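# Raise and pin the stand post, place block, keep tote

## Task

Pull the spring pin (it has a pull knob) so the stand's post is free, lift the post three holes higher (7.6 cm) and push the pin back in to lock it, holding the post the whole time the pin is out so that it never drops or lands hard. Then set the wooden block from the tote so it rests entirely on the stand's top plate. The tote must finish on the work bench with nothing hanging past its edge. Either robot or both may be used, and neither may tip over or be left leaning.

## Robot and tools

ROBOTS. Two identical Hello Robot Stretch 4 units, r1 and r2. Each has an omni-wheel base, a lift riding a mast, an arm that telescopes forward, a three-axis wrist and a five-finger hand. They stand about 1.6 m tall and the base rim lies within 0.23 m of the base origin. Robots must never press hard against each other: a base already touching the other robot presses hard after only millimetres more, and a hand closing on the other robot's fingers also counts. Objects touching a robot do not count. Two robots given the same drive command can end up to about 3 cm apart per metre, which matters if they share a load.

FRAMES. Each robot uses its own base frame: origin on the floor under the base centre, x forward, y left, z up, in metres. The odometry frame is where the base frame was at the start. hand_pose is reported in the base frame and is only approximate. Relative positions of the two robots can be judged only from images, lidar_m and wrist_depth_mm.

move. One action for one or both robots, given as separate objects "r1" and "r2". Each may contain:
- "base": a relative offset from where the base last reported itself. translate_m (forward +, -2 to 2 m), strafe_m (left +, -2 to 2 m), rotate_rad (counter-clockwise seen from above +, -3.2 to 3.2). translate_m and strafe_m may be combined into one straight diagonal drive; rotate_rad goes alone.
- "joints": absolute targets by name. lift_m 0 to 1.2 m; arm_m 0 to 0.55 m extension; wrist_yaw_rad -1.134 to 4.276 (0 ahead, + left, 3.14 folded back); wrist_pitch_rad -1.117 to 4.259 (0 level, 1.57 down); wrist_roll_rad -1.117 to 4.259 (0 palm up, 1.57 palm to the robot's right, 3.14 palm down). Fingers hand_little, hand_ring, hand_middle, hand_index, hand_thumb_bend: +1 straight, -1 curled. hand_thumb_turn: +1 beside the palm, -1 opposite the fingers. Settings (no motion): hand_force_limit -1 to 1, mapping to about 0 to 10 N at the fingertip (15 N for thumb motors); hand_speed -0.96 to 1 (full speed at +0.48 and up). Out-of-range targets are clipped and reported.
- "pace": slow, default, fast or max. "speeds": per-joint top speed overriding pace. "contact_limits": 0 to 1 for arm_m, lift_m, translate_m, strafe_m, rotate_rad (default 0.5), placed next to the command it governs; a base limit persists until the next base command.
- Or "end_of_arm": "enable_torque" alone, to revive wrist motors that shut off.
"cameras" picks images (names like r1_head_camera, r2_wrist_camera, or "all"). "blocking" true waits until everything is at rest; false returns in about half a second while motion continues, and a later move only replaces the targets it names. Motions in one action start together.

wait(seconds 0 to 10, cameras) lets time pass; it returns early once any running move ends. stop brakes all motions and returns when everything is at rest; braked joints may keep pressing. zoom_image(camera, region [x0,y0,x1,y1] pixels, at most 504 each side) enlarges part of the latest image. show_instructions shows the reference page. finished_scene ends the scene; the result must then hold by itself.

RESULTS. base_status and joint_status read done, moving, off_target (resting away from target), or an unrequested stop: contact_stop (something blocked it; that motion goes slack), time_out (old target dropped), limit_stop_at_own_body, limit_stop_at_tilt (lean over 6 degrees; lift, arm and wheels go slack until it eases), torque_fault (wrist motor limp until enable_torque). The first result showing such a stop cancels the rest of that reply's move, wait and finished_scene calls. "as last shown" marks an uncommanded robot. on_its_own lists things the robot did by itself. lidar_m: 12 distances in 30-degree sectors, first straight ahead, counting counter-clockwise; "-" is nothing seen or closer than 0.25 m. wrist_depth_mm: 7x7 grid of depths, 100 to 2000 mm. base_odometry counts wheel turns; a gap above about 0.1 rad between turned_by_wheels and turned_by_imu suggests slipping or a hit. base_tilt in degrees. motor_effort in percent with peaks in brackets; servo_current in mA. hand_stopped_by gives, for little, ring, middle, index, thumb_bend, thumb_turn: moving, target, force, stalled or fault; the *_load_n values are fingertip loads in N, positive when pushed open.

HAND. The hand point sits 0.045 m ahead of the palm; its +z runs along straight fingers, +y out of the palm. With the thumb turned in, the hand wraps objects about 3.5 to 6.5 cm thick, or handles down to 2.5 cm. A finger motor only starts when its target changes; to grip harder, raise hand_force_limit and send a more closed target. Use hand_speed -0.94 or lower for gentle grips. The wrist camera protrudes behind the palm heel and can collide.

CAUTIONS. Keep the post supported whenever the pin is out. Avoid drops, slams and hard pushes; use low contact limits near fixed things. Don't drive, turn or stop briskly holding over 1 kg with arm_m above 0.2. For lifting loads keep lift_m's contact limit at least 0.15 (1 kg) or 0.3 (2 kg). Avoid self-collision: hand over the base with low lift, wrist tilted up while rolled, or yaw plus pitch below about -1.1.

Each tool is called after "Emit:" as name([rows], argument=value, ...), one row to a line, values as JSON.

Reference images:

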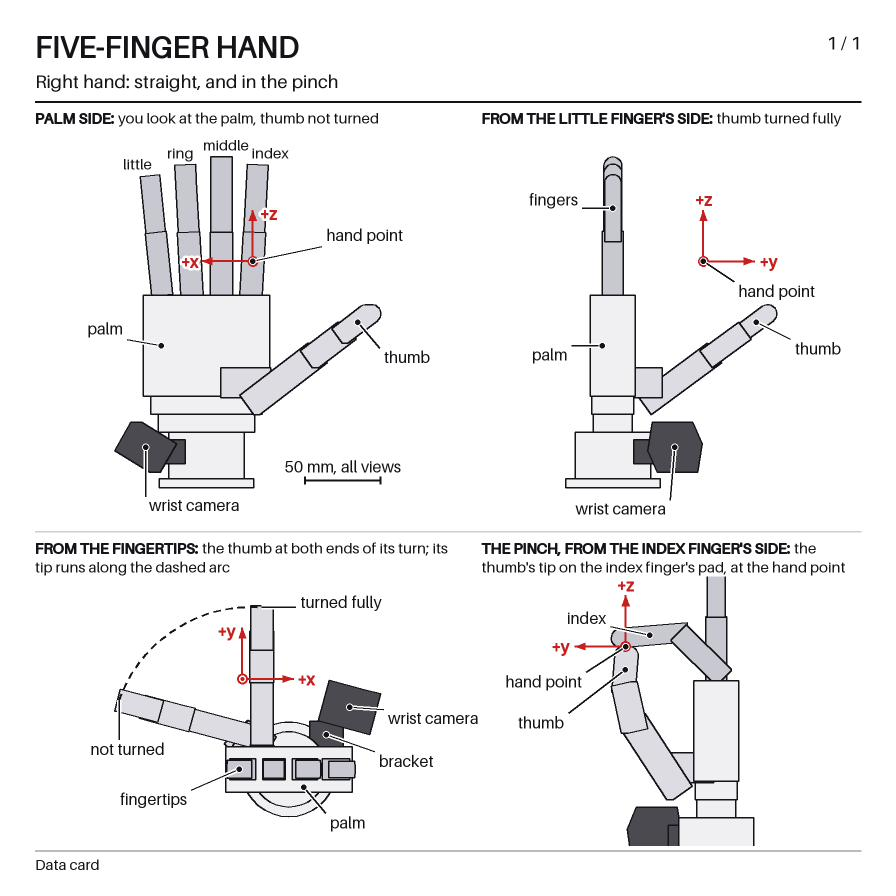

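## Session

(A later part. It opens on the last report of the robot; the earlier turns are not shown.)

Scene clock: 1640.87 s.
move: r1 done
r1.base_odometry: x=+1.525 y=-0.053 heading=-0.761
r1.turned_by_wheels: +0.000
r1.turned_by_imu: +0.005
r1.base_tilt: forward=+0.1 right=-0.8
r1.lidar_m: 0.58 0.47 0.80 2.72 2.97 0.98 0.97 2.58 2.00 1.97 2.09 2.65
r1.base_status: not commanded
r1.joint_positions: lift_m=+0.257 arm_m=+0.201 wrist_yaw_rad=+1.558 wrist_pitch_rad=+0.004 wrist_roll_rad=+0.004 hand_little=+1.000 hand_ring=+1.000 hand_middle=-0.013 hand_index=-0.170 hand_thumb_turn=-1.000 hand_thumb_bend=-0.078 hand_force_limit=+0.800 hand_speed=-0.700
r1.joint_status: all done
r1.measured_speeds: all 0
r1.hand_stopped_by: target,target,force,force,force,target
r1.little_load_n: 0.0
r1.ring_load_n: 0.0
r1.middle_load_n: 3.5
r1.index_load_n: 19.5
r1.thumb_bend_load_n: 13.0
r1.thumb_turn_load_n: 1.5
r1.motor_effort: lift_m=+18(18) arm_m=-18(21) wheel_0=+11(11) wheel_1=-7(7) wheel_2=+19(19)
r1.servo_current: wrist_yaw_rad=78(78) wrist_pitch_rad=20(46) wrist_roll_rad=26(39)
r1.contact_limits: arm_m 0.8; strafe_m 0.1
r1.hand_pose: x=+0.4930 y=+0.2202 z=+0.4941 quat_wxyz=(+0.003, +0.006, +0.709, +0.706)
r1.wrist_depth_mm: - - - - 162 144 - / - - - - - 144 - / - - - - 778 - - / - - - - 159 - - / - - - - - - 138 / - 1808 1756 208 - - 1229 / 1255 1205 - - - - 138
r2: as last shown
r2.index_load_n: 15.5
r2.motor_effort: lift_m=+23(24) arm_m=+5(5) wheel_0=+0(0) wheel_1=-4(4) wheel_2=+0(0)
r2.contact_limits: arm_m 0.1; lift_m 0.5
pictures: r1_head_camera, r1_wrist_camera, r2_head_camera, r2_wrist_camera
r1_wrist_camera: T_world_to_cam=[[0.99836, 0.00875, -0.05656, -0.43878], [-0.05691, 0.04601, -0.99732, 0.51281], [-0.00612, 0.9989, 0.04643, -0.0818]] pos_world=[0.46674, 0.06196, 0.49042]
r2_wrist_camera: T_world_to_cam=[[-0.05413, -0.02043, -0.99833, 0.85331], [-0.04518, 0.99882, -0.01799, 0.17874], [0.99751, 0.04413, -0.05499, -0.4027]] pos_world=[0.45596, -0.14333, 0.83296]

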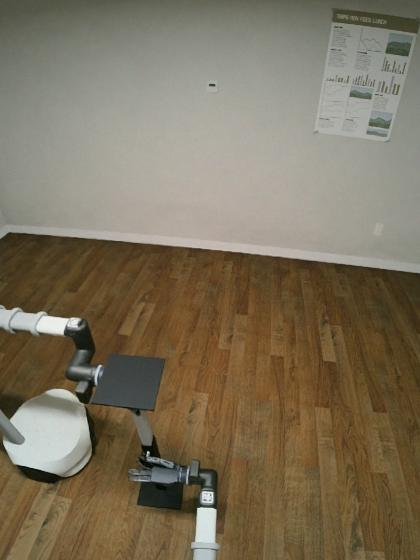

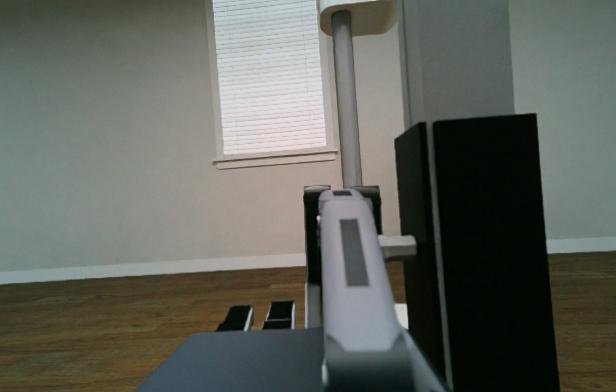

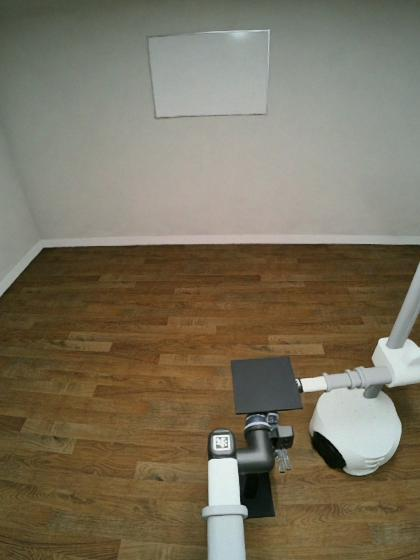

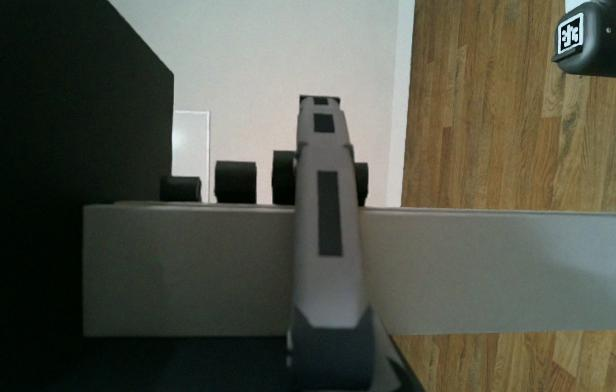

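Emit:
move(r2={"joints":{"lift_m":0.69},"speeds":{"lift_m":0.03},"contact_limits":{"lift_m":0.3}}, cameras=["r1_wrist_camera","r1_head_camera","r2_wrist_camera"])

Emit:
zoom_image(camera="r1_head_camera", region=[80, 340, 180, 480])

Scene clock: 1651.37 s.
move: r2 done
r1: as last shown
r1.turned_by_imu: +0.002
r1.little_load_n: -0.5
r1.middle_load_n: 3.0
r1.index_load_n: 19.0
r1.thumb_bend_load_n: 12.5
r1.contact_limits: arm_m 0.8; strafe_m 0.1
r1.wrist_depth_mm: - - - - - 144 - / - - - - - 143 - / - - - - 798 - - / - - - - 159 - - / - - - - - - 138 / - 1863 1808 208 - - 1205 / 1255 1205 - - - - 137
r2.base_odometry: x=-2.518 y=+2.445 heading=+1.104
r2.turned_by_wheels: +0.000
r2.turned_by_imu: -0.001
r2.base_tilt: forward=+0.0 right=-0.6
r2.lidar_m: 0.55 2.71 2.09 2.03 2.17 1.97 1.93 2.01 2.94 1.57 0.88 0.53
r2.base_status: not commanded
r2.joint_positions: lift_m=+0.689 arm_m=+0.223 wrist_yaw_rad=+0.000 wrist_pitch_rad=+0.014 wrist_roll_rad=+1.568 hand_little=-0.791 hand_ring=-0.758 hand_middle=-0.746 hand_index=-0.735 hand_thumb_turn=-1.000 hand_thumb_bend=+0.500 hand_force_limit=+0.800 hand_speed=-0.880
r2.joint_status: all done
r2.measured_speeds: all 0
r2.hand_stopped_by: force,force,force,force,force,target
r2.little_load_n: 5.0
r2.ring_load_n: 4.5
r2.middle_load_n: 11.5
r2.index_load_n: 18.0
r2.thumb_bend_load_n: 12.5
r2.thumb_turn_load_n: 6.0
r2.motor_effort: lift_m=+26(31) arm_m=+5(5) wheel_0=+0(1) wheel_1=-4(5) wheel_2=+0(1)
r2.servo_current: wrist_yaw_rad=39(52) wrist_pitch_rad=91(98) wrist_roll_rad=33(59)
r2.contact_limits: arm_m 0.1; lift_m 0.3
r2.hand_pose: x=+0.6148 y=-0.1477 z=+0.8338 quat_wxyz=(+0.001, +0.712, +0.001, +0.702)
r2.wrist_depth_mm: - - - - - 1537 1118 / - - - - - 1499 1118 / - - - 128 - 1499 1118 / - - 130 - - 1397 1078 / - 102 - 106 110 113 - / - 102 - - - 113 - / - - - - - 1308 1078
pictures: r1_head_camera, r1_wrist_camera, r2_wrist_camera
r1_wrist_camera: T_world_to_cam=[[0.99836, 0.00875, -0.05656, -0.43878], [-0.05691, 0.04601, -0.99732, 0.51281], [-0.00612, 0.9989, 0.04643, -0.0818]] pos_world=[0.46674, 0.06196, 0.49042]
r2_wrist_camera: T_world_to_cam=[[-0.05413, -0.02043, -0.99833, 0.87807], [-0.04518, 0.99882, -0.01799, 0.17919], [0.99751, 0.04413, -0.05499, -0.40134]] pos_world=[0.45596, -0.14333, 0.85776]

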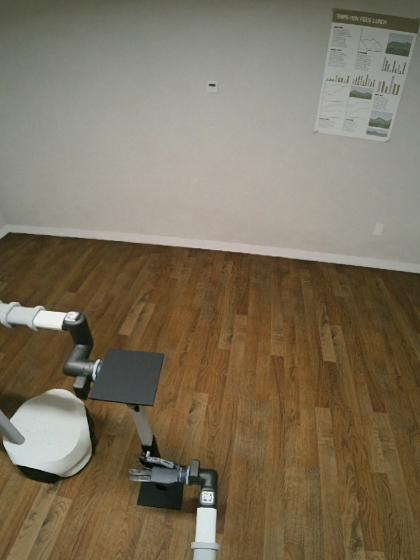

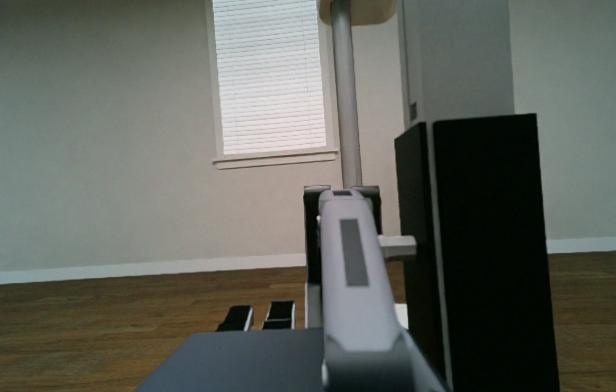

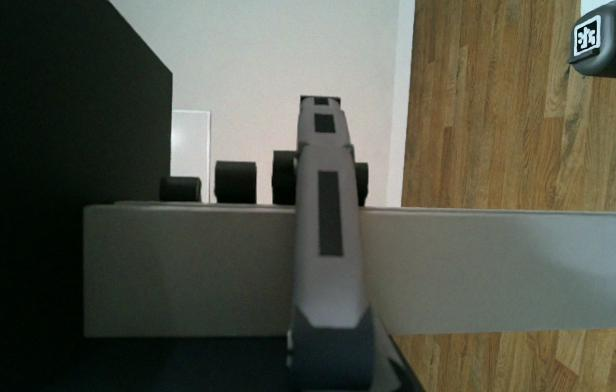

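Scaled by 3.600 from the camera's image (finer frame: 1200x1600).

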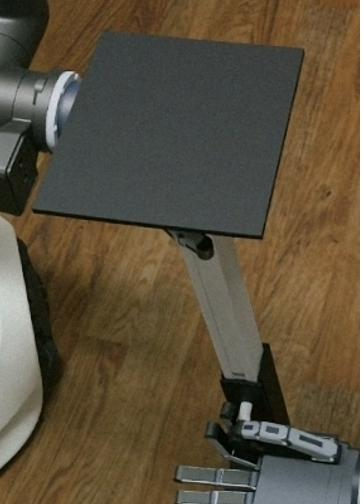

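Emit:
zoom_image(camera="r1_wrist_camera", region=[370, 0, 530, 140])

Emit:
zoom_image(camera="r1_head_camera", region=[120, 420, 170, 470])

Scaled by 3.150.

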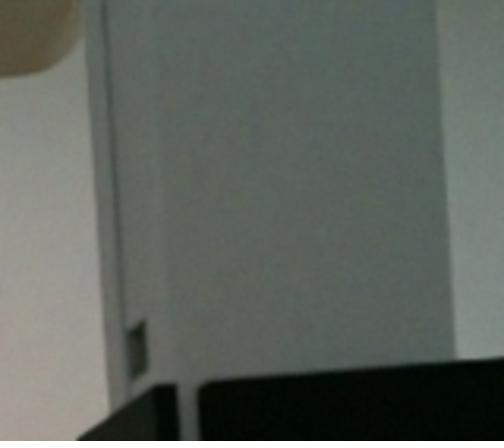

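Scaled by 10.080 from the camera's image (finer frame: 1200x1600).

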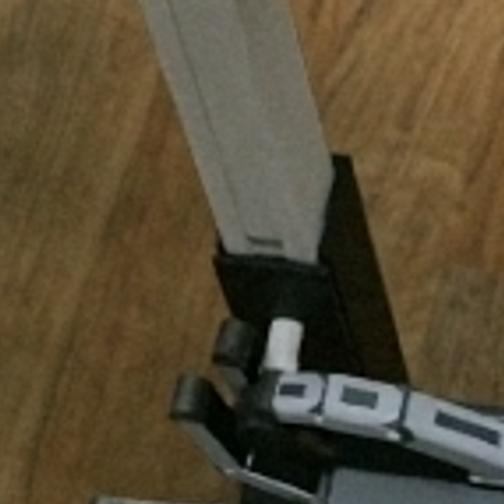

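Emit:
move(r2={"joints":{"lift_m":0.72},"speeds":{"lift_m":0.04},"contact_limits":{"lift_m":0.3}}, cameras=["r1_wrist_camera","r1_head_camera","r2_wrist_camera"])

Emit:
zoom_image(camera="r1_wrist_camera", region=[370, 0, 530, 140])

Emit:
zoom_image(camera="r1_head_camera", region=[110, 400, 170, 470])

Scene clock: 1700.37 s.
move: r2 done
r1: as last shown
r1.little_load_n: 0.0
r1.index_load_n: 19.5
r1.contact_limits: arm_m 0.8; strafe_m 0.1
r2.base_odometry: x=-2.518 y=+2.445 heading=+1.104
r2.turned_by_wheels: +0.000
r2.turned_by_imu: -0.001
r2.base_tilt: forward=-0.1 right=-0.7
r2.lidar_m: 0.56 2.74 2.07 2.04 2.18 1.97 1.93 2.01 2.97 1.56 0.87 0.51
r2.base_status: not commanded
r2.joint_positions: lift_m=+0.719 arm_m=+0.223 wrist_yaw_rad=+0.000 wrist_pitch_rad=+0.014 wrist_roll_rad=+1.568 hand_little=-0.791 hand_ring=-0.758 hand_middle=-0.746 hand_index=-0.735 hand_thumb_turn=-1.000 hand_thumb_bend=+0.500 hand_force_limit=+0.800 hand_speed=-0.880
r2.joint_status: all done
r2.measured_speeds: all 0
r2.hand_stopped_by: force,force,force,force,force,target
r2.little_load_n: 5.0
r2.ring_load_n: 4.5
r2.middle_load_n: 11.5
r2.index_load_n: 17.0
r2.thumb_bend_load_n: 12.5
r2.thumb_turn_load_n: 5.5
r2.motor_effort: lift_m=+25(30) arm_m=+5(5) wheel_0=+0(1) wheel_1=-4(4) wheel_2=+0(0)
r2.servo_current: wrist_yaw_rad=46(52) wrist_pitch_rad=85(91) wrist_roll_rad=46(52)
r2.contact_limits: arm_m 0.1; lift_m 0.3
r2.hand_pose: x=+0.6148 y=-0.1477 z=+0.8639 quat_wxyz=(+0.001, +0.712, +0.001, +0.702)
r2.wrist_depth_mm: - - - - - 1576 1160 / - - - - - 1537 1160 / - - - 128 - 1537 1138 / - - 130 - - 1464 1098 / - 102 - 106 110 113 - / - 102 - - - 113 - / - - - - - 1336 1098
pictures: r1_head_camera, r1_wrist_camera, r2_wrist_camera
r1_wrist_camera: T_world_to_cam=[[0.99836, 0.00875, -0.05656, -0.43878], [-0.05691, 0.04601, -0.99732, 0.51281], [-0.00612, 0.9989, 0.04643, -0.0818]] pos_world=[0.46674, 0.06196, 0.49042]
r2_wrist_camera: T_world_to_cam=[[-0.05413, -0.02043, -0.99833, 0.90812], [-0.04518, 0.99882, -0.01799, 0.17973], [0.99751, 0.04413, -0.05499, -0.39969]] pos_world=[0.45596, -0.14333, 0.88786]

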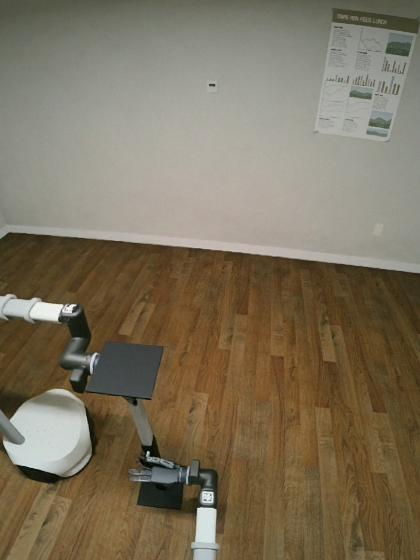

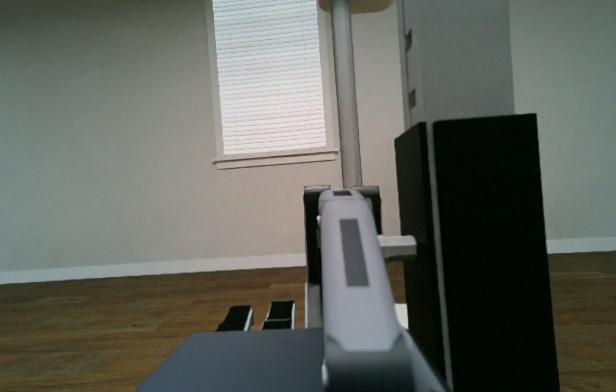

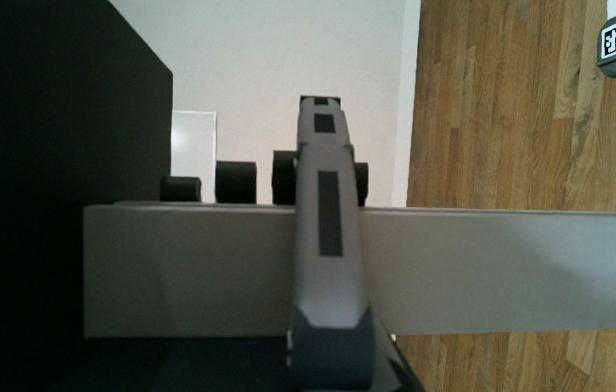

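Scaled by 3.150.

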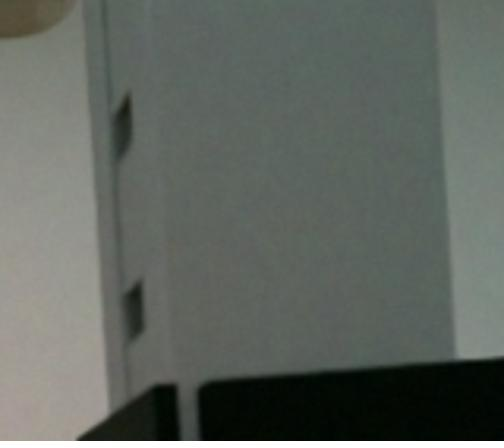

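Scaled by 7.200 from the camera's image (finer frame: 1200x1600).

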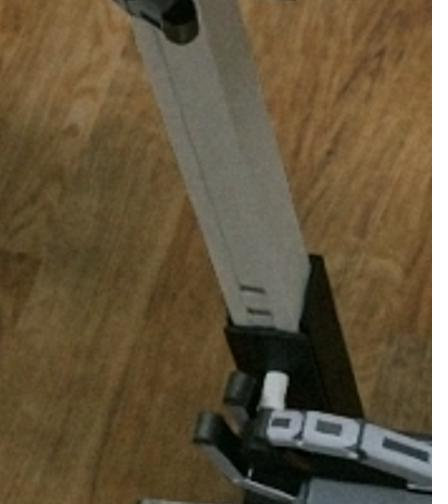

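Emit:
move(r2={"joints":{"lift_m":0.7305},"speeds":{"lift_m":0.03},"contact_limits":{"lift_m":0.3}}, cameras=["r1_wrist_camera","r1_head_camera"])

Emit:
zoom_image(camera="r1_wrist_camera", region=[370, 0, 530, 140])

Emit:
zoom_image(camera="r1_wrist_camera", region=[280, 120, 480, 392])

Scene clock: 1720.77 s.
move: r2 done
r1: as last shown
r1.turned_by_imu: +0.001
r1.little_load_n: -0.5
r1.contact_limits: arm_m 0.8; strafe_m 0.1
r2.base_odometry: x=-2.518 y=+2.445 heading=+1.104
r2.turned_by_wheels: +0.000
r2.turned_by_imu: -0.001
r2.base_tilt: forward=-0.1 right=-0.8
r2.lidar_m: 0.55 2.72 2.09 2.04 2.17 1.98 1.91 2.02 2.94 1.58 0.84 0.54
r2.base_status: not commanded
r2.joint_positions: lift_m=+0.730 arm_m=+0.223 wrist_yaw_rad=+0.000 wrist_pitch_rad=+0.014 wrist_roll_rad=+1.568 hand_little=-0.791 hand_ring=-0.758 hand_middle=-0.746 hand_index=-0.735 hand_thumb_turn=-1.000 hand_thumb_bend=+0.500 hand_force_limit=+0.800 hand_speed=-0.880
r2.joint_status: all done
r2.measured_speeds: all 0
r2.hand_stopped_by: force,force,force,force,force,target
r2.little_load_n: 5.0
r2.ring_load_n: 4.5
r2.middle_load_n: 11.0
r2.index_load_n: 16.5
r2.thumb_bend_load_n: 12.5
r2.thumb_turn_load_n: 5.0
r2.motor_effort: lift_m=+25(29) arm_m=+5(5) wheel_0=+0(0) wheel_1=-4(4) wheel_2=+0(1)
r2.servo_current: wrist_yaw_rad=33(46) wrist_pitch_rad=85(98) wrist_roll_rad=46(52)
r2.contact_limits: arm_m 0.1; lift_m 0.3
r2.hand_pose: x=+0.6148 y=-0.1477 z=+0.8744 quat_wxyz=(+0.001, +0.712, +0.001, +0.702)
r2.wrist_depth_mm: - - - - - 1576 1182 / - - - - - 1576 1160 / - - - 128 - 1576 1182 / - - 127 - - 1499 1138 / - 102 - 106 110 113 - / - 102 - - - 113 - / - - - - - 1366 1138
pictures: r1_head_camera, r1_wrist_camera
r1_wrist_camera: T_world_to_cam=[[0.99836, 0.00875, -0.05656, -0.43878], [-0.05691, 0.04601, -0.99732, 0.51281], [-0.00612, 0.9989, 0.04643, -0.0818]] pos_world=[0.46674, 0.06196, 0.49042]

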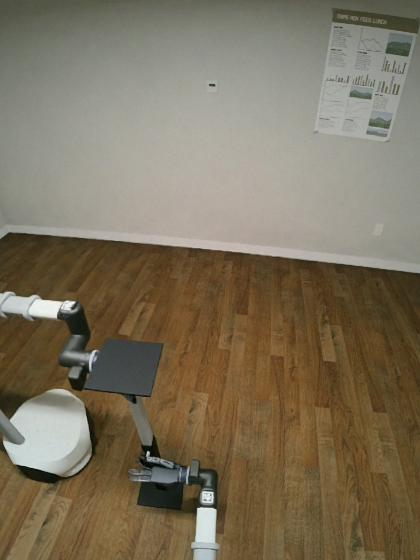

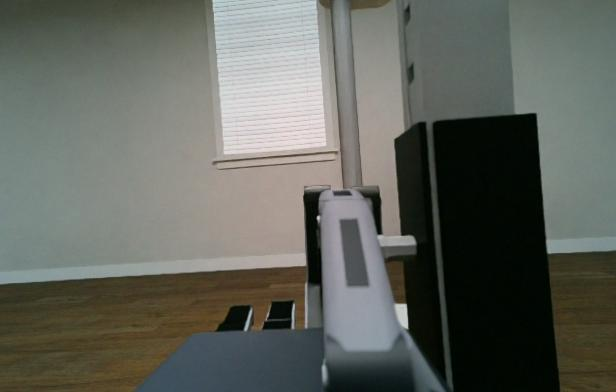

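Scaled by 3.150.

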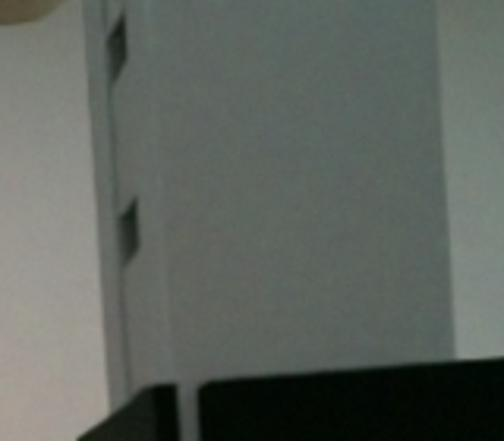

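Scaled by 1.853.

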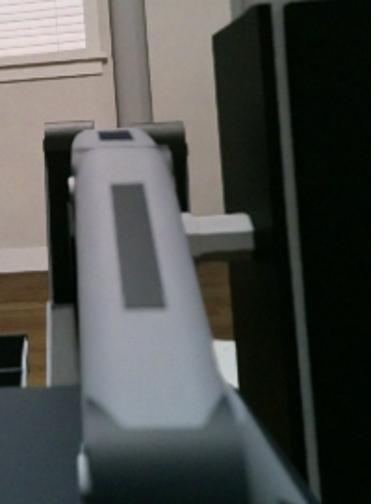

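Emit:
move(r1={"joints":{"arm_m":0.212},"pace":"slow","contact_limits":{"arm_m":0.2}}, cameras=["r1_wrist_camera"])

Emit:
zoom_image(camera="r1_wrist_camera", region=[280, 120, 480, 392])

Scene clock: 1731.83 s.
move: r1 done
r1.base_odometry: x=+1.525 y=-0.053 heading=-0.761
r1.turned_by_wheels: -0.001
r1.turned_by_imu: +0.000
r1.base_tilt: forward=+0.1 right=-0.9
r1.lidar_m: 0.57 0.47 0.82 2.70 2.95 0.99 0.96 2.57 2.00 1.96 2.09 2.63
r1.base_status: not commanded
r1.joint_positions: lift_m=+0.257 arm_m=+0.212 wrist_yaw_rad=+1.564 wrist_pitch_rad=+0.004 wrist_roll_rad=+0.004 hand_little=+1.000 hand_ring=+1.000 hand_middle=-0.013 hand_index=-0.170 hand_thumb_turn=-1.000 hand_thumb_bend=-0.078 hand_force_limit=+0.800 hand_speed=-0.700
r1.joint_status: all done
r1.measured_speeds: all 0
r1.hand_stopped_by: target,target,force,force,force,target
r1.little_load_n: 0.0
r1.ring_load_n: 0.0
r1.middle_load_n: 2.0
r1.index_load_n: 11.0
r1.thumb_bend_load_n: 13.0
r1.thumb_turn_load_n: 0.0
r1.motor_effort: lift_m=+18(18) arm_m=+4(17) wheel_0=+8(11) wheel_1=-5(7) wheel_2=+9(20)
r1.servo_current: wrist_yaw_rad=39(78) wrist_pitch_rad=33(52) wrist_roll_rad=39(39)
r1.contact_limits: arm_m 0.2; strafe_m 0.1
r1.hand_pose: x=+0.5029 y=+0.2208 z=+0.4941 quat_wxyz=(+0.001, +0.004, +0.709, +0.706)
r1.wrist_depth_mm: - - - - 798 142 - / - - - - - 142 - / - - - - 169 - - / - - - - 147 - - / - - - - 141 135 - / - 1863 1808 208 - - 135 / 1255 1205 - - - - 135
r2: as last shown
r2.motor_effort: lift_m=+25(25) arm_m=+5(5) wheel_0=+0(0) wheel_1=-4(5) wheel_2=+0(0)
r2.contact_limits: arm_m 0.1; lift_m 0.3
r1_wrist_camera: T_world_to_cam=[[0.9983, 0.01404, -0.05661, -0.44974], [-0.05719, 0.0457, -0.99732, 0.51355], [-0.01142, 0.99886, 0.04643, -0.07968]] pos_world=[0.47743, 0.06243, 0.49042]

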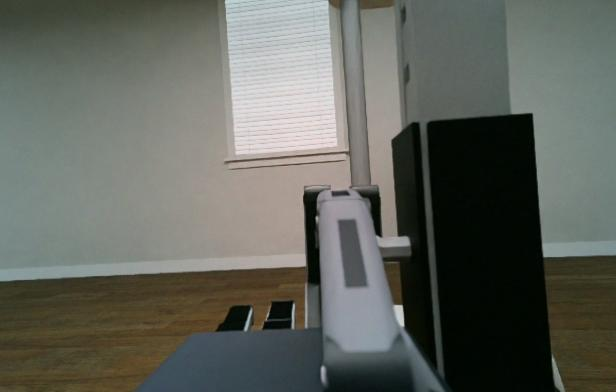

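Scaled by 1.853.

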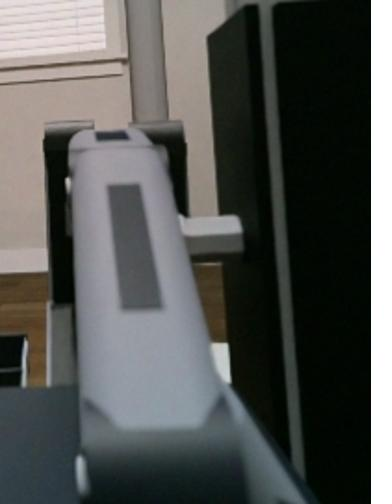

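Emit:
move(r1={"joints":{"arm_m":0.2175},"pace":"slow","contact_limits":{"arm_m":0.2}}, cameras=["r1_wrist_camera"])

Emit:
zoom_image(camera="r1_wrist_camera", region=[280, 120, 480, 392])

Scene clock: 1738.40 s.
move: r1 done
r1.base_odometry: x=+1.525 y=-0.053 heading=-0.762
r1.turned_by_wheels: -0.001
r1.turned_by_imu: +0.001
r1.base_tilt: forward=+0.0 right=-0.8
r1.lidar_m: 0.57 0.47 0.79 2.73 2.96 0.98 0.96 2.58 2.02 1.97 2.10 2.66
r1.base_status: not commanded
r1.joint_positions: lift_m=+0.257 arm_m=+0.217 wrist_yaw_rad=+1.567 wrist_pitch_rad=+0.004 wrist_roll_rad=+0.003 hand_little=+1.000 hand_ring=+1.000 hand_middle=-0.014 hand_index=-0.172 hand_thumb_turn=-1.000 hand_thumb_bend=-0.078 hand_force_limit=+0.800 hand_speed=-0.700
r1.joint_status: all done
r1.measured_speeds: all 0
r1.hand_stopped_by: target,target,force,force,force,target
r1.little_load_n: 0.0
r1.ring_load_n: 0.0
r1.middle_load_n: 1.0
r1.index_load_n: 4.0
r1.thumb_bend_load_n: 8.0
r1.thumb_turn_load_n: 0.0
r1.motor_effort: lift_m=+18(18) arm_m=+6(7) wheel_0=+5(8) wheel_1=-4(5) wheel_2=+5(9)
r1.servo_current: wrist_yaw_rad=39(59) wrist_pitch_rad=20(46) wrist_roll_rad=20(39)
r1.contact_limits: arm_m 0.2; strafe_m 0.1
r1.hand_pose: x=+0.5075 y=+0.2213 z=+0.4941 quat_wxyz=(+0.000, +0.002, +0.709, +0.706)
r1.wrist_depth_mm: - - - - 778 141 - / - - - - 768 140 - / - - - - 788 134 - / - - - - 145 - - / - - - - - - - / - 1808 1756 1708 - - 1229 / 1255 1205 - - - - 133
r2: as last shown
r2.ring_load_n: 5.0
r2.index_load_n: 17.0
r2.thumb_turn_load_n: 5.5
r2.contact_limits: arm_m 0.1; lift_m 0.3
r1_wrist_camera: T_world_to_cam=[[0.99828, 0.01752, -0.05601, -0.45533], [-0.05675, 0.04552, -0.99735, 0.51364], [-0.01492, 0.99881, 0.04644, -0.07831]] pos_world=[0.48253, 0.06282, 0.49041]

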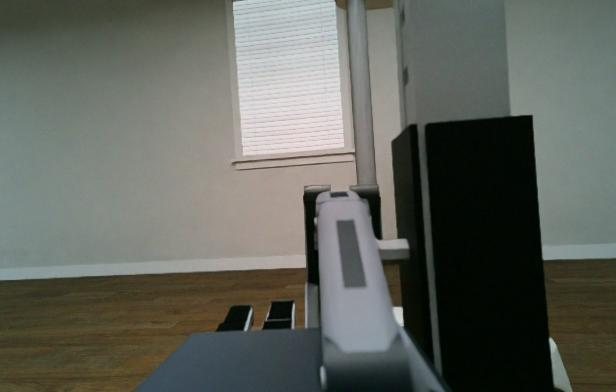

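Scaled by 1.853.

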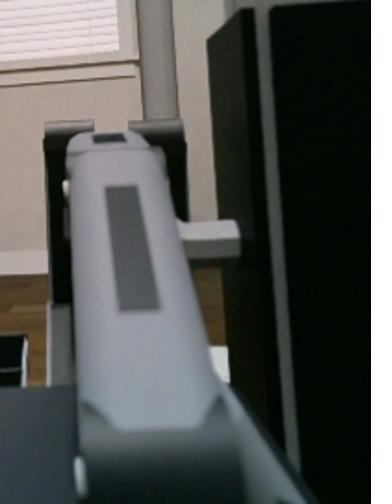

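Emit:
move(r2={"joints":{"lift_m":0.732},"speeds":{"lift_m":0.02},"contact_limits":{"lift_m":0.3}}, cameras=["r1_wrist_camera"])

Emit:
zoom_image(camera="r1_wrist_camera", region=[280, 120, 480, 392])

Scene clock: 1746.83 s.
move: r2 done
r1: as last shown
r1.turned_by_wheels: +0.000
r1.motor_effort: lift_m=+18(18) arm_m=+6(6) wheel_0=+5(5) wheel_1=-4(4) wheel_2=+5(5)
r1.contact_limits: arm_m 0.2; strafe_m 0.1
r2.base_odometry: x=-2.518 y=+2.445 heading=+1.104
r2.turned_by_wheels: +0.000
r2.turned_by_imu: -0.001
r2.base_tilt: forward=-0.2 right=-0.7
r2.lidar_m: 0.56 2.73 2.08 2.05 2.18 1.99 1.91 2.01 2.95 1.58 0.86 0.52
r2.base_status: not commanded
r2.joint_positions: lift_m=+0.731 arm_m=+0.223 wrist_yaw_rad=+0.000 wrist_pitch_rad=+0.014 wrist_roll_rad=+1.568 hand_little=-0.791 hand_ring=-0.758 hand_middle=-0.746 hand_index=-0.735 hand_thumb_turn=-1.000 hand_thumb_bend=+0.500 hand_force_limit=+0.800 hand_speed=-0.880
r2.joint_status: all done
r2.measured_speeds: all 0
r2.hand_stopped_by: force,force,force,force,force,target
r2.little_load_n: 4.5
r2.ring_load_n: 4.5
r2.middle_load_n: 11.5
r2.index_load_n: 17.5
r2.thumb_bend_load_n: 12.5
r2.thumb_turn_load_n: 6.0
r2.motor_effort: lift_m=+26(29) arm_m=+5(5) wheel_0=+0(0) wheel_1=-4(4) wheel_2=+0(0)
r2.servo_current: wrist_yaw_rad=39(52) wrist_pitch_rad=91(98) wrist_roll_rad=52(52)
r2.contact_limits: arm_m 0.1; lift_m 0.3
r2.hand_pose: x=+0.6148 y=-0.1477 z=+0.8758 quat_wxyz=(+0.001, +0.712, +0.001, +0.702)
r2.wrist_depth_mm: - - - - - 1576 1160 / - - - - - 1576 1160 / - - - 128 - 1576 1160 / - - 130 - - 1464 1118 / - 102 - 106 110 113 - / - 102 - - - 113 - / - - - - - 1366 1138
r1_wrist_camera: T_world_to_cam=[[0.99828, 0.01752, -0.05601, -0.45533], [-0.05675, 0.04552, -0.99735, 0.51364], [-0.01492, 0.99881, 0.04644, -0.07831]] pos_world=[0.48253, 0.06282, 0.49041]

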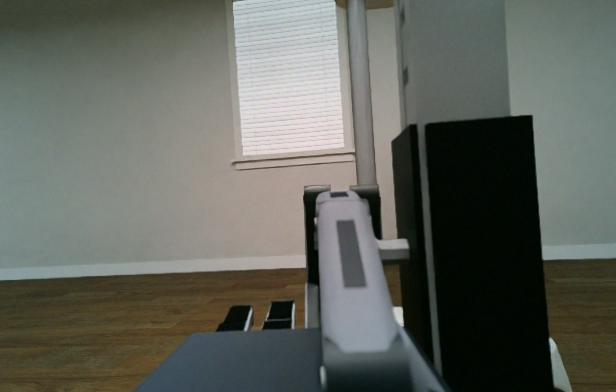

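Scaled by 1.853.

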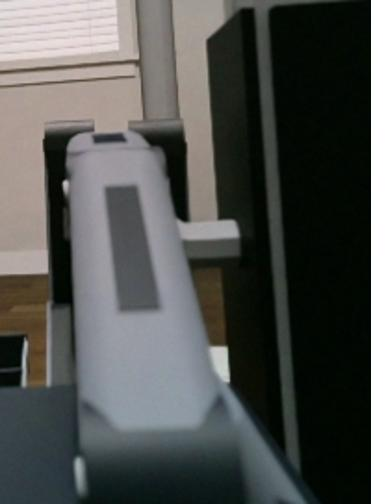

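Emit:
move(r1={"joints":{"hand_index":0.2,"hand_middle":0.4,"hand_thumb_bend":0.6}}, cameras=["r1_wrist_camera","r1_head_camera"])

Emit:
zoom_image(camera="r1_wrist_camera", region=[280, 120, 480, 392])

Emit:
zoom_image(camera="r1_head_camera", region=[110, 400, 170, 490])

Scene clock: 1759.40 s.
move: r1 done
r1.base_odometry: x=+1.525 y=-0.053 heading=-0.762
r1.turned_by_wheels: +0.000
r1.turned_by_imu: +0.001
r1.base_tilt: forward=+0.1 right=-0.8
r1.lidar_m: 0.58 0.47 0.80 2.70 2.97 0.99 0.96 2.58 2.02 1.96 2.11 2.65
r1.base_status: not commanded
r1.joint_positions: lift_m=+0.257 arm_m=+0.217 wrist_yaw_rad=+1.567 wrist_pitch_rad=+0.004 wrist_roll_rad=+0.002 hand_little=+1.000 hand_ring=+1.000 hand_middle=+0.400 hand_index=+0.200 hand_thumb_turn=-1.000 hand_thumb_bend=+0.600 hand_force_limit=+0.800 hand_speed=-0.700
r1.joint_status: all done
r1.measured_speeds: all 0
r1.hand_stopped_by: target,target,target,target,target,target
r1.little_load_n: 0.0
r1.ring_load_n: 0.0
r1.middle_load_n: 0.0
r1.index_load_n: 0.0
r1.thumb_bend_load_n: 0.0
r1.thumb_turn_load_n: 0.0
r1.motor_effort: lift_m=+18(18) arm_m=+6(6) wheel_0=+3(5) wheel_1=-4(4) wheel_2=+3(5)
r1.servo_current: wrist_yaw_rad=46(72) wrist_pitch_rad=33(59) wrist_roll_rad=33(46)
r1.contact_limits: arm_m 0.2; strafe_m 0.1
r1.hand_pose: x=+0.5074 y=+0.2213 z=+0.4941 quat_wxyz=(+0.000, +0.002, +0.709, +0.706)
r1.wrist_depth_mm: - - - - 778 144 - / - - - - 788 144 - / - - - - 141 143 - / - - - - 140 - - / - - - - - - - / - 1863 1863 208 - - 1464 / 1281 1205 - - - - 1025
r2: as last shown
r2.little_load_n: 5.0
r2.thumb_turn_load_n: 5.5
r2.contact_limits: arm_m 0.1; lift_m 0.3
pictures: r1_head_camera, r1_wrist_camera
r1_wrist_camera: T_world_to_cam=[[0.99832, 0.0175, -0.0553, -0.4556], [-0.05605, 0.04554, -0.99739, 0.51331], [-0.01494, 0.99881, 0.04645, -0.07831]] pos_world=[0.48243, 0.06282, 0.49041]

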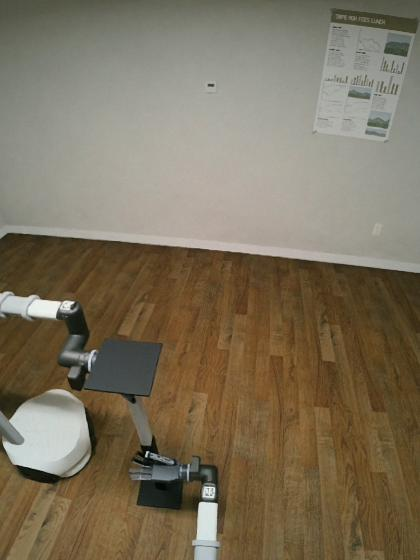

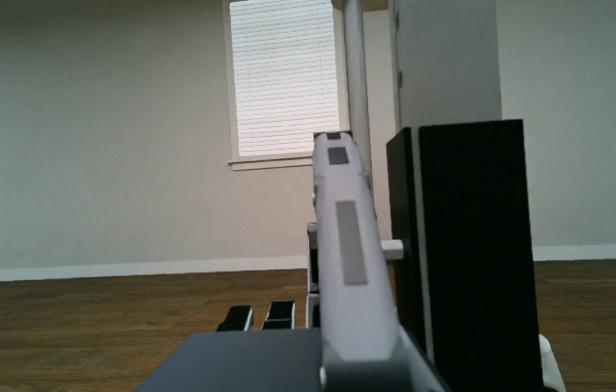

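Scaled by 1.853.

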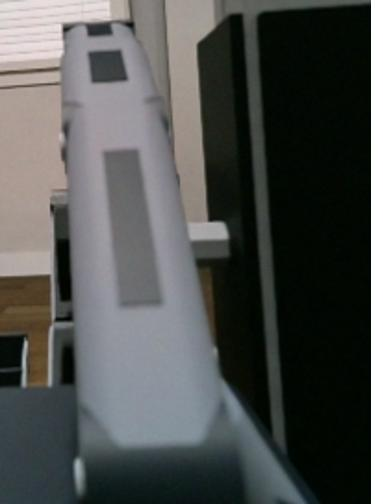

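Scaled by 5.600 from the camera's image (finer frame: 1200x1600).

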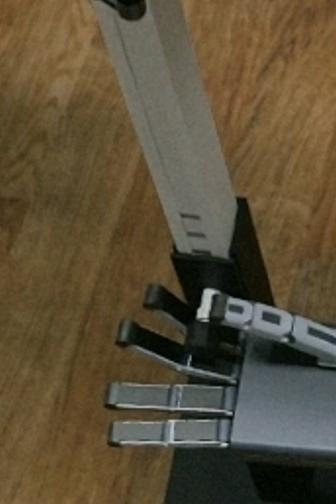

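Emit:
move(r2={"joints":{"lift_m":0.7335},"speeds":{"lift_m":0.02},"contact_limits":{"lift_m":0.3}}, cameras=["r1_wrist_camera"])

Emit:
zoom_image(camera="r1_wrist_camera", region=[280, 120, 480, 392])

Scene clock: 1770.80 s.
move: r2 done
r1: as last shown
r1.contact_limits: arm_m 0.2; strafe_m 0.1
r2.base_odometry: x=-2.518 y=+2.445 heading=+1.104
r2.turned_by_wheels: +0.000
r2.turned_by_imu: -0.001
r2.base_tilt: forward=-0.1 right=-0.7
r2.lidar_m: 0.55 2.72 2.09 2.03 2.18 1.97 1.93 2.01 2.95 1.57 0.87 0.54
r2.base_status: not commanded
r2.joint_positions: lift_m=+0.733 arm_m=+0.223 wrist_yaw_rad=+0.000 wrist_pitch_rad=+0.014 wrist_roll_rad=+1.568 hand_little=-0.791 hand_ring=-0.758 hand_middle=-0.746 hand_index=-0.735 hand_thumb_turn=-1.000 hand_thumb_bend=+0.500 hand_force_limit=+0.800 hand_speed=-0.880
r2.joint_status: all done
r2.measured_speeds: all 0
r2.hand_stopped_by: force,force,force,force,force,target
r2.little_load_n: 4.5
r2.ring_load_n: 4.5
r2.middle_load_n: 11.5
r2.index_load_n: 17.0
r2.thumb_bend_load_n: 12.5
r2.thumb_turn_load_n: 6.0
r2.motor_effort: lift_m=+26(28) arm_m=+5(5) wheel_0=+0(0) wheel_1=-4(4) wheel_2=+0(0)
r2.servo_current: wrist_yaw_rad=39(46) wrist_pitch_rad=85(98) wrist_roll_rad=39(46)
r2.contact_limits: arm_m 0.1; lift_m 0.3
r2.hand_pose: x=+0.6148 y=-0.1477 z=+0.8774 quat_wxyz=(+0.001, +0.712, +0.001, +0.702)
r2.wrist_depth_mm: - - - - - 1618 1182 / - - - - - 1576 1182 / - - - 128 - 1576 1182 / - - 130 - - 1464 1138 / - 102 - 106 110 113 - / - 102 - - - 113 - / - - - - - 1397 1118
r1_wrist_camera: T_world_to_cam=[[0.99832, 0.0175, -0.0553, -0.4556], [-0.05605, 0.04554, -0.99739, 0.51331], [-0.01494, 0.99881, 0.04645, -0.07831]] pos_world=[0.48243, 0.06282, 0.49041]

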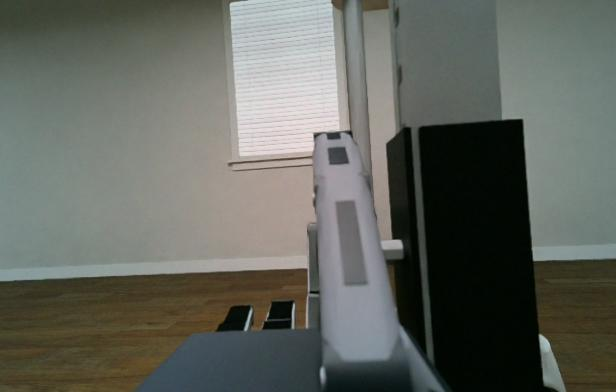

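Scaled by 1.853.

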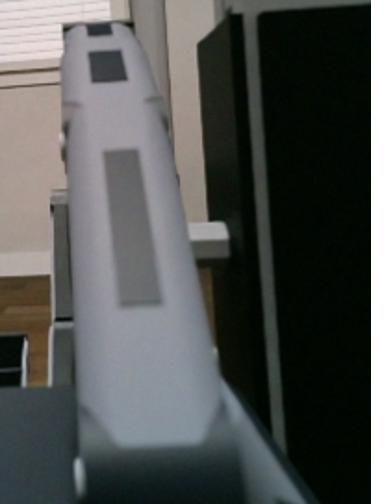

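Emit:
move(r2={"joints":{"lift_m":0.7335}}, cameras=["r1_head_camera","r1_head_left_camera","r1_head_right_camera"])

Emit:
zoom_image(camera="r1_head_camera", region=[125, 430, 165, 480])

Scene clock: 1781.63 s.
move: r2 done
r1: as last shown
r1.thumb_bend_load_n: -0.5
r1.contact_limits: arm_m 0.2; strafe_m 0.1
r2.base_odometry: x=-2.518 y=+2.445 heading=+1.104
r2.turned_by_wheels: +0.000
r2.turned_by_imu: -0.001
r2.base_tilt: forward=-0.1 right=-0.7
r2.lidar_m: 0.54 2.70 2.09 2.03 2.16 1.99 1.90 2.02 2.94 1.55 0.86 0.52
r2.base_status: not commanded
r2.joint_positions: lift_m=+0.733 arm_m=+0.223 wrist_yaw_rad=+0.000 wrist_pitch_rad=+0.014 wrist_roll_rad=+1.568 hand_little=-0.791 hand_ring=-0.758 hand_middle=-0.746 hand_index=-0.735 hand_thumb_turn=-1.000 hand_thumb_bend=+0.500 hand_force_limit=+0.800 hand_speed=-0.880
r2.joint_status: all done
r2.measured_speeds: all 0
r2.hand_stopped_by: force,force,force,force,force,target
r2.little_load_n: 4.5
r2.ring_load_n: 4.5
r2.middle_load_n: 11.0
r2.index_load_n: 17.5
r2.thumb_bend_load_n: 12.5
r2.thumb_turn_load_n: 6.0
r2.motor_effort: lift_m=+26(26) arm_m=+5(5) wheel_0=+0(0) wheel_1=-4(4) wheel_2=+0(0)
r2.servo_current: wrist_yaw_rad=39(52) wrist_pitch_rad=91(91) wrist_roll_rad=33(46)
r2.contact_limits: arm_m 0.1
r2.hand_pose: x=+0.6148 y=-0.1477 z=+0.8774 quat_wxyz=(+0.001, +0.712, +0.001, +0.702)
r2.wrist_depth_mm: - - - - - 1618 1182 / - - - - - 1576 1182 / - - - 129 - 1618 1182 / - - 131 - - 1499 1118 / - 102 - 106 110 113 - / - 102 - - - 113 - / - - - - - 1336 1138

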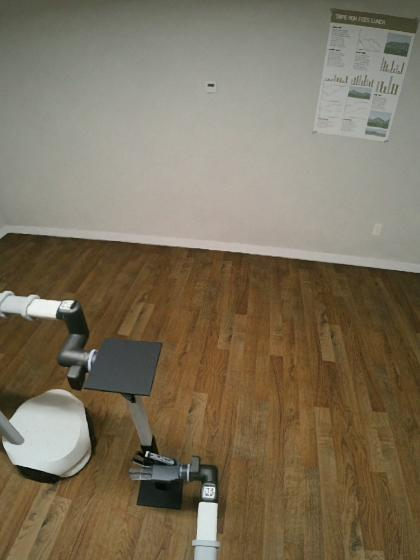

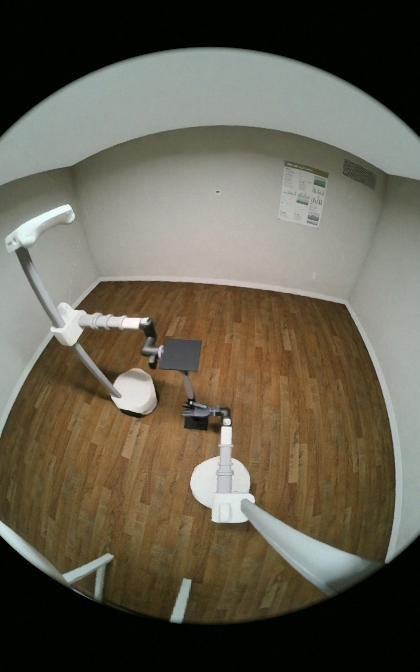

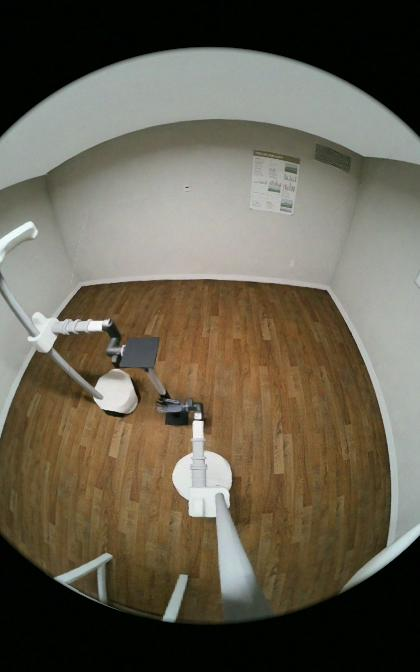

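Scaled by 10.080 from the camera's image (finer frame: 1200x1600).

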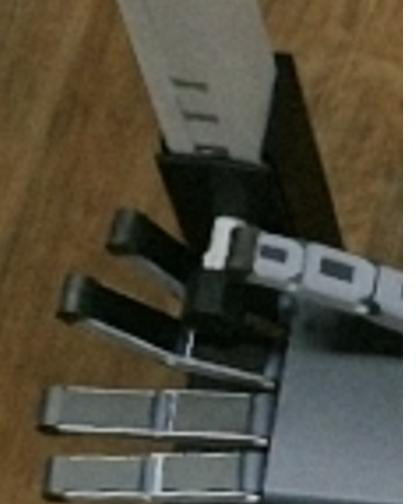

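Emit:
move(r2={"joints":{"lift_m":0.738},"speeds":{"lift_m":0.02},"contact_limits":{"lift_m":0.3}}, cameras=["r1_head_camera","r1_wrist_camera"])

Emit:
zoom_image(camera="r1_head_camera", region=[125, 430, 165, 480])

Emit:
zoom_image(camera="r1_wrist_camera", region=[370, 0, 530, 140])

Scene clock: 1795.07 s.
move: r2 done
r1: as last shown
r1.ring_load_n: 0.5
r1.contact_limits: arm_m 0.2; strafe_m 0.1
r2.base_odometry: x=-2.518 y=+2.445 heading=+1.104
r2.turned_by_wheels: +0.000
r2.turned_by_imu: -0.001
r2.base_tilt: forward=-0.1 right=-0.7
r2.lidar_m: 0.55 2.69 2.09 2.03 2.17 1.96 1.92 2.02 2.96 1.58 0.86 0.53
r2.base_status: not commanded
r2.joint_positions: lift_m=+0.737 arm_m=+0.223 wrist_yaw_rad=+0.000 wrist_pitch_rad=+0.014 wrist_roll_rad=+1.568 hand_little=-0.791 hand_ring=-0.758 hand_middle=-0.746 hand_index=-0.735 hand_thumb_turn=-1.000 hand_thumb_bend=+0.500 hand_force_limit=+0.800 hand_speed=-0.880
r2.joint_status: all done
r2.measured_speeds: all 0
r2.hand_stopped_by: force,force,force,force,force,target
r2.little_load_n: 4.0
r2.ring_load_n: 4.5
r2.middle_load_n: 12.0
r2.index_load_n: 19.5
r2.thumb_bend_load_n: 12.0
r2.thumb_turn_load_n: 6.0
r2.motor_effort: lift_m=+31(33) arm_m=+5(5) wheel_0=+0(0) wheel_1=-4(4) wheel_2=+0(0)
r2.servo_current: wrist_yaw_rad=39(46) wrist_pitch_rad=91(91) wrist_roll_rad=20(46)
r2.contact_limits: arm_m 0.1; lift_m 0.3
r2.hand_pose: x=+0.6148 y=-0.1477 z=+0.8814 quat_wxyz=(+0.001, +0.712, +0.001, +0.702)
r2.wrist_depth_mm: - - - - - 1576 1182 / - - - - - 1576 1160 / - - - 128 - 1576 1160 / - - 130 - - 1464 1098 / - 102 - - 110 114 - / - 102 - - 112 113 - / - - - - - 1336 1118
r1_wrist_camera: T_world_to_cam=[[0.99832, 0.0175, -0.0553, -0.4556], [-0.05605, 0.04554, -0.99739, 0.51331], [-0.01494, 0.99881, 0.04645, -0.07831]] pos_world=[0.48243, 0.06282, 0.49041]

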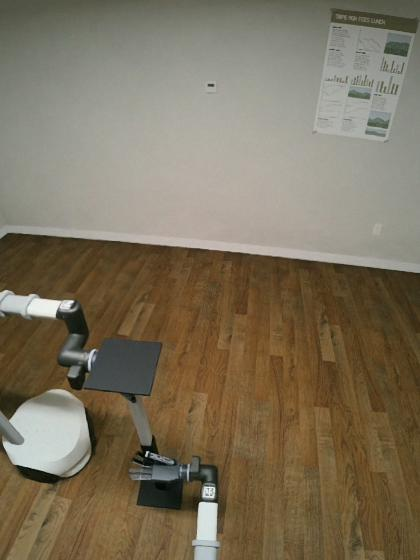

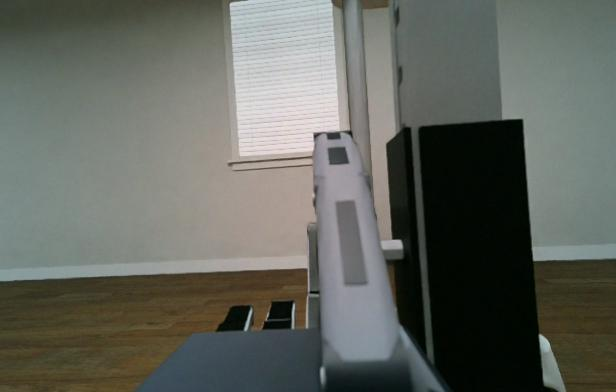

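Scaled by 10.080 from the camera's image (finer frame: 1200x1600).

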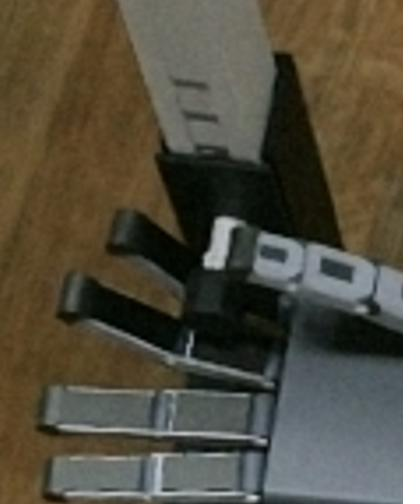

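Scaled by 3.150.

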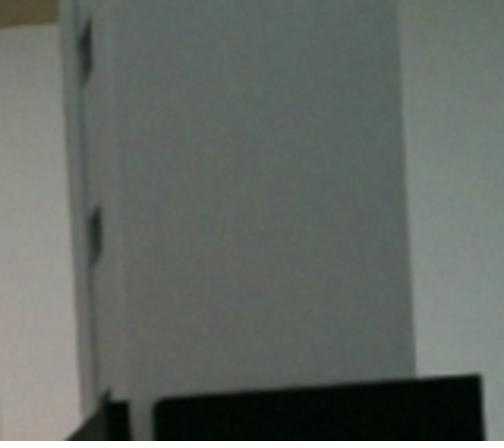

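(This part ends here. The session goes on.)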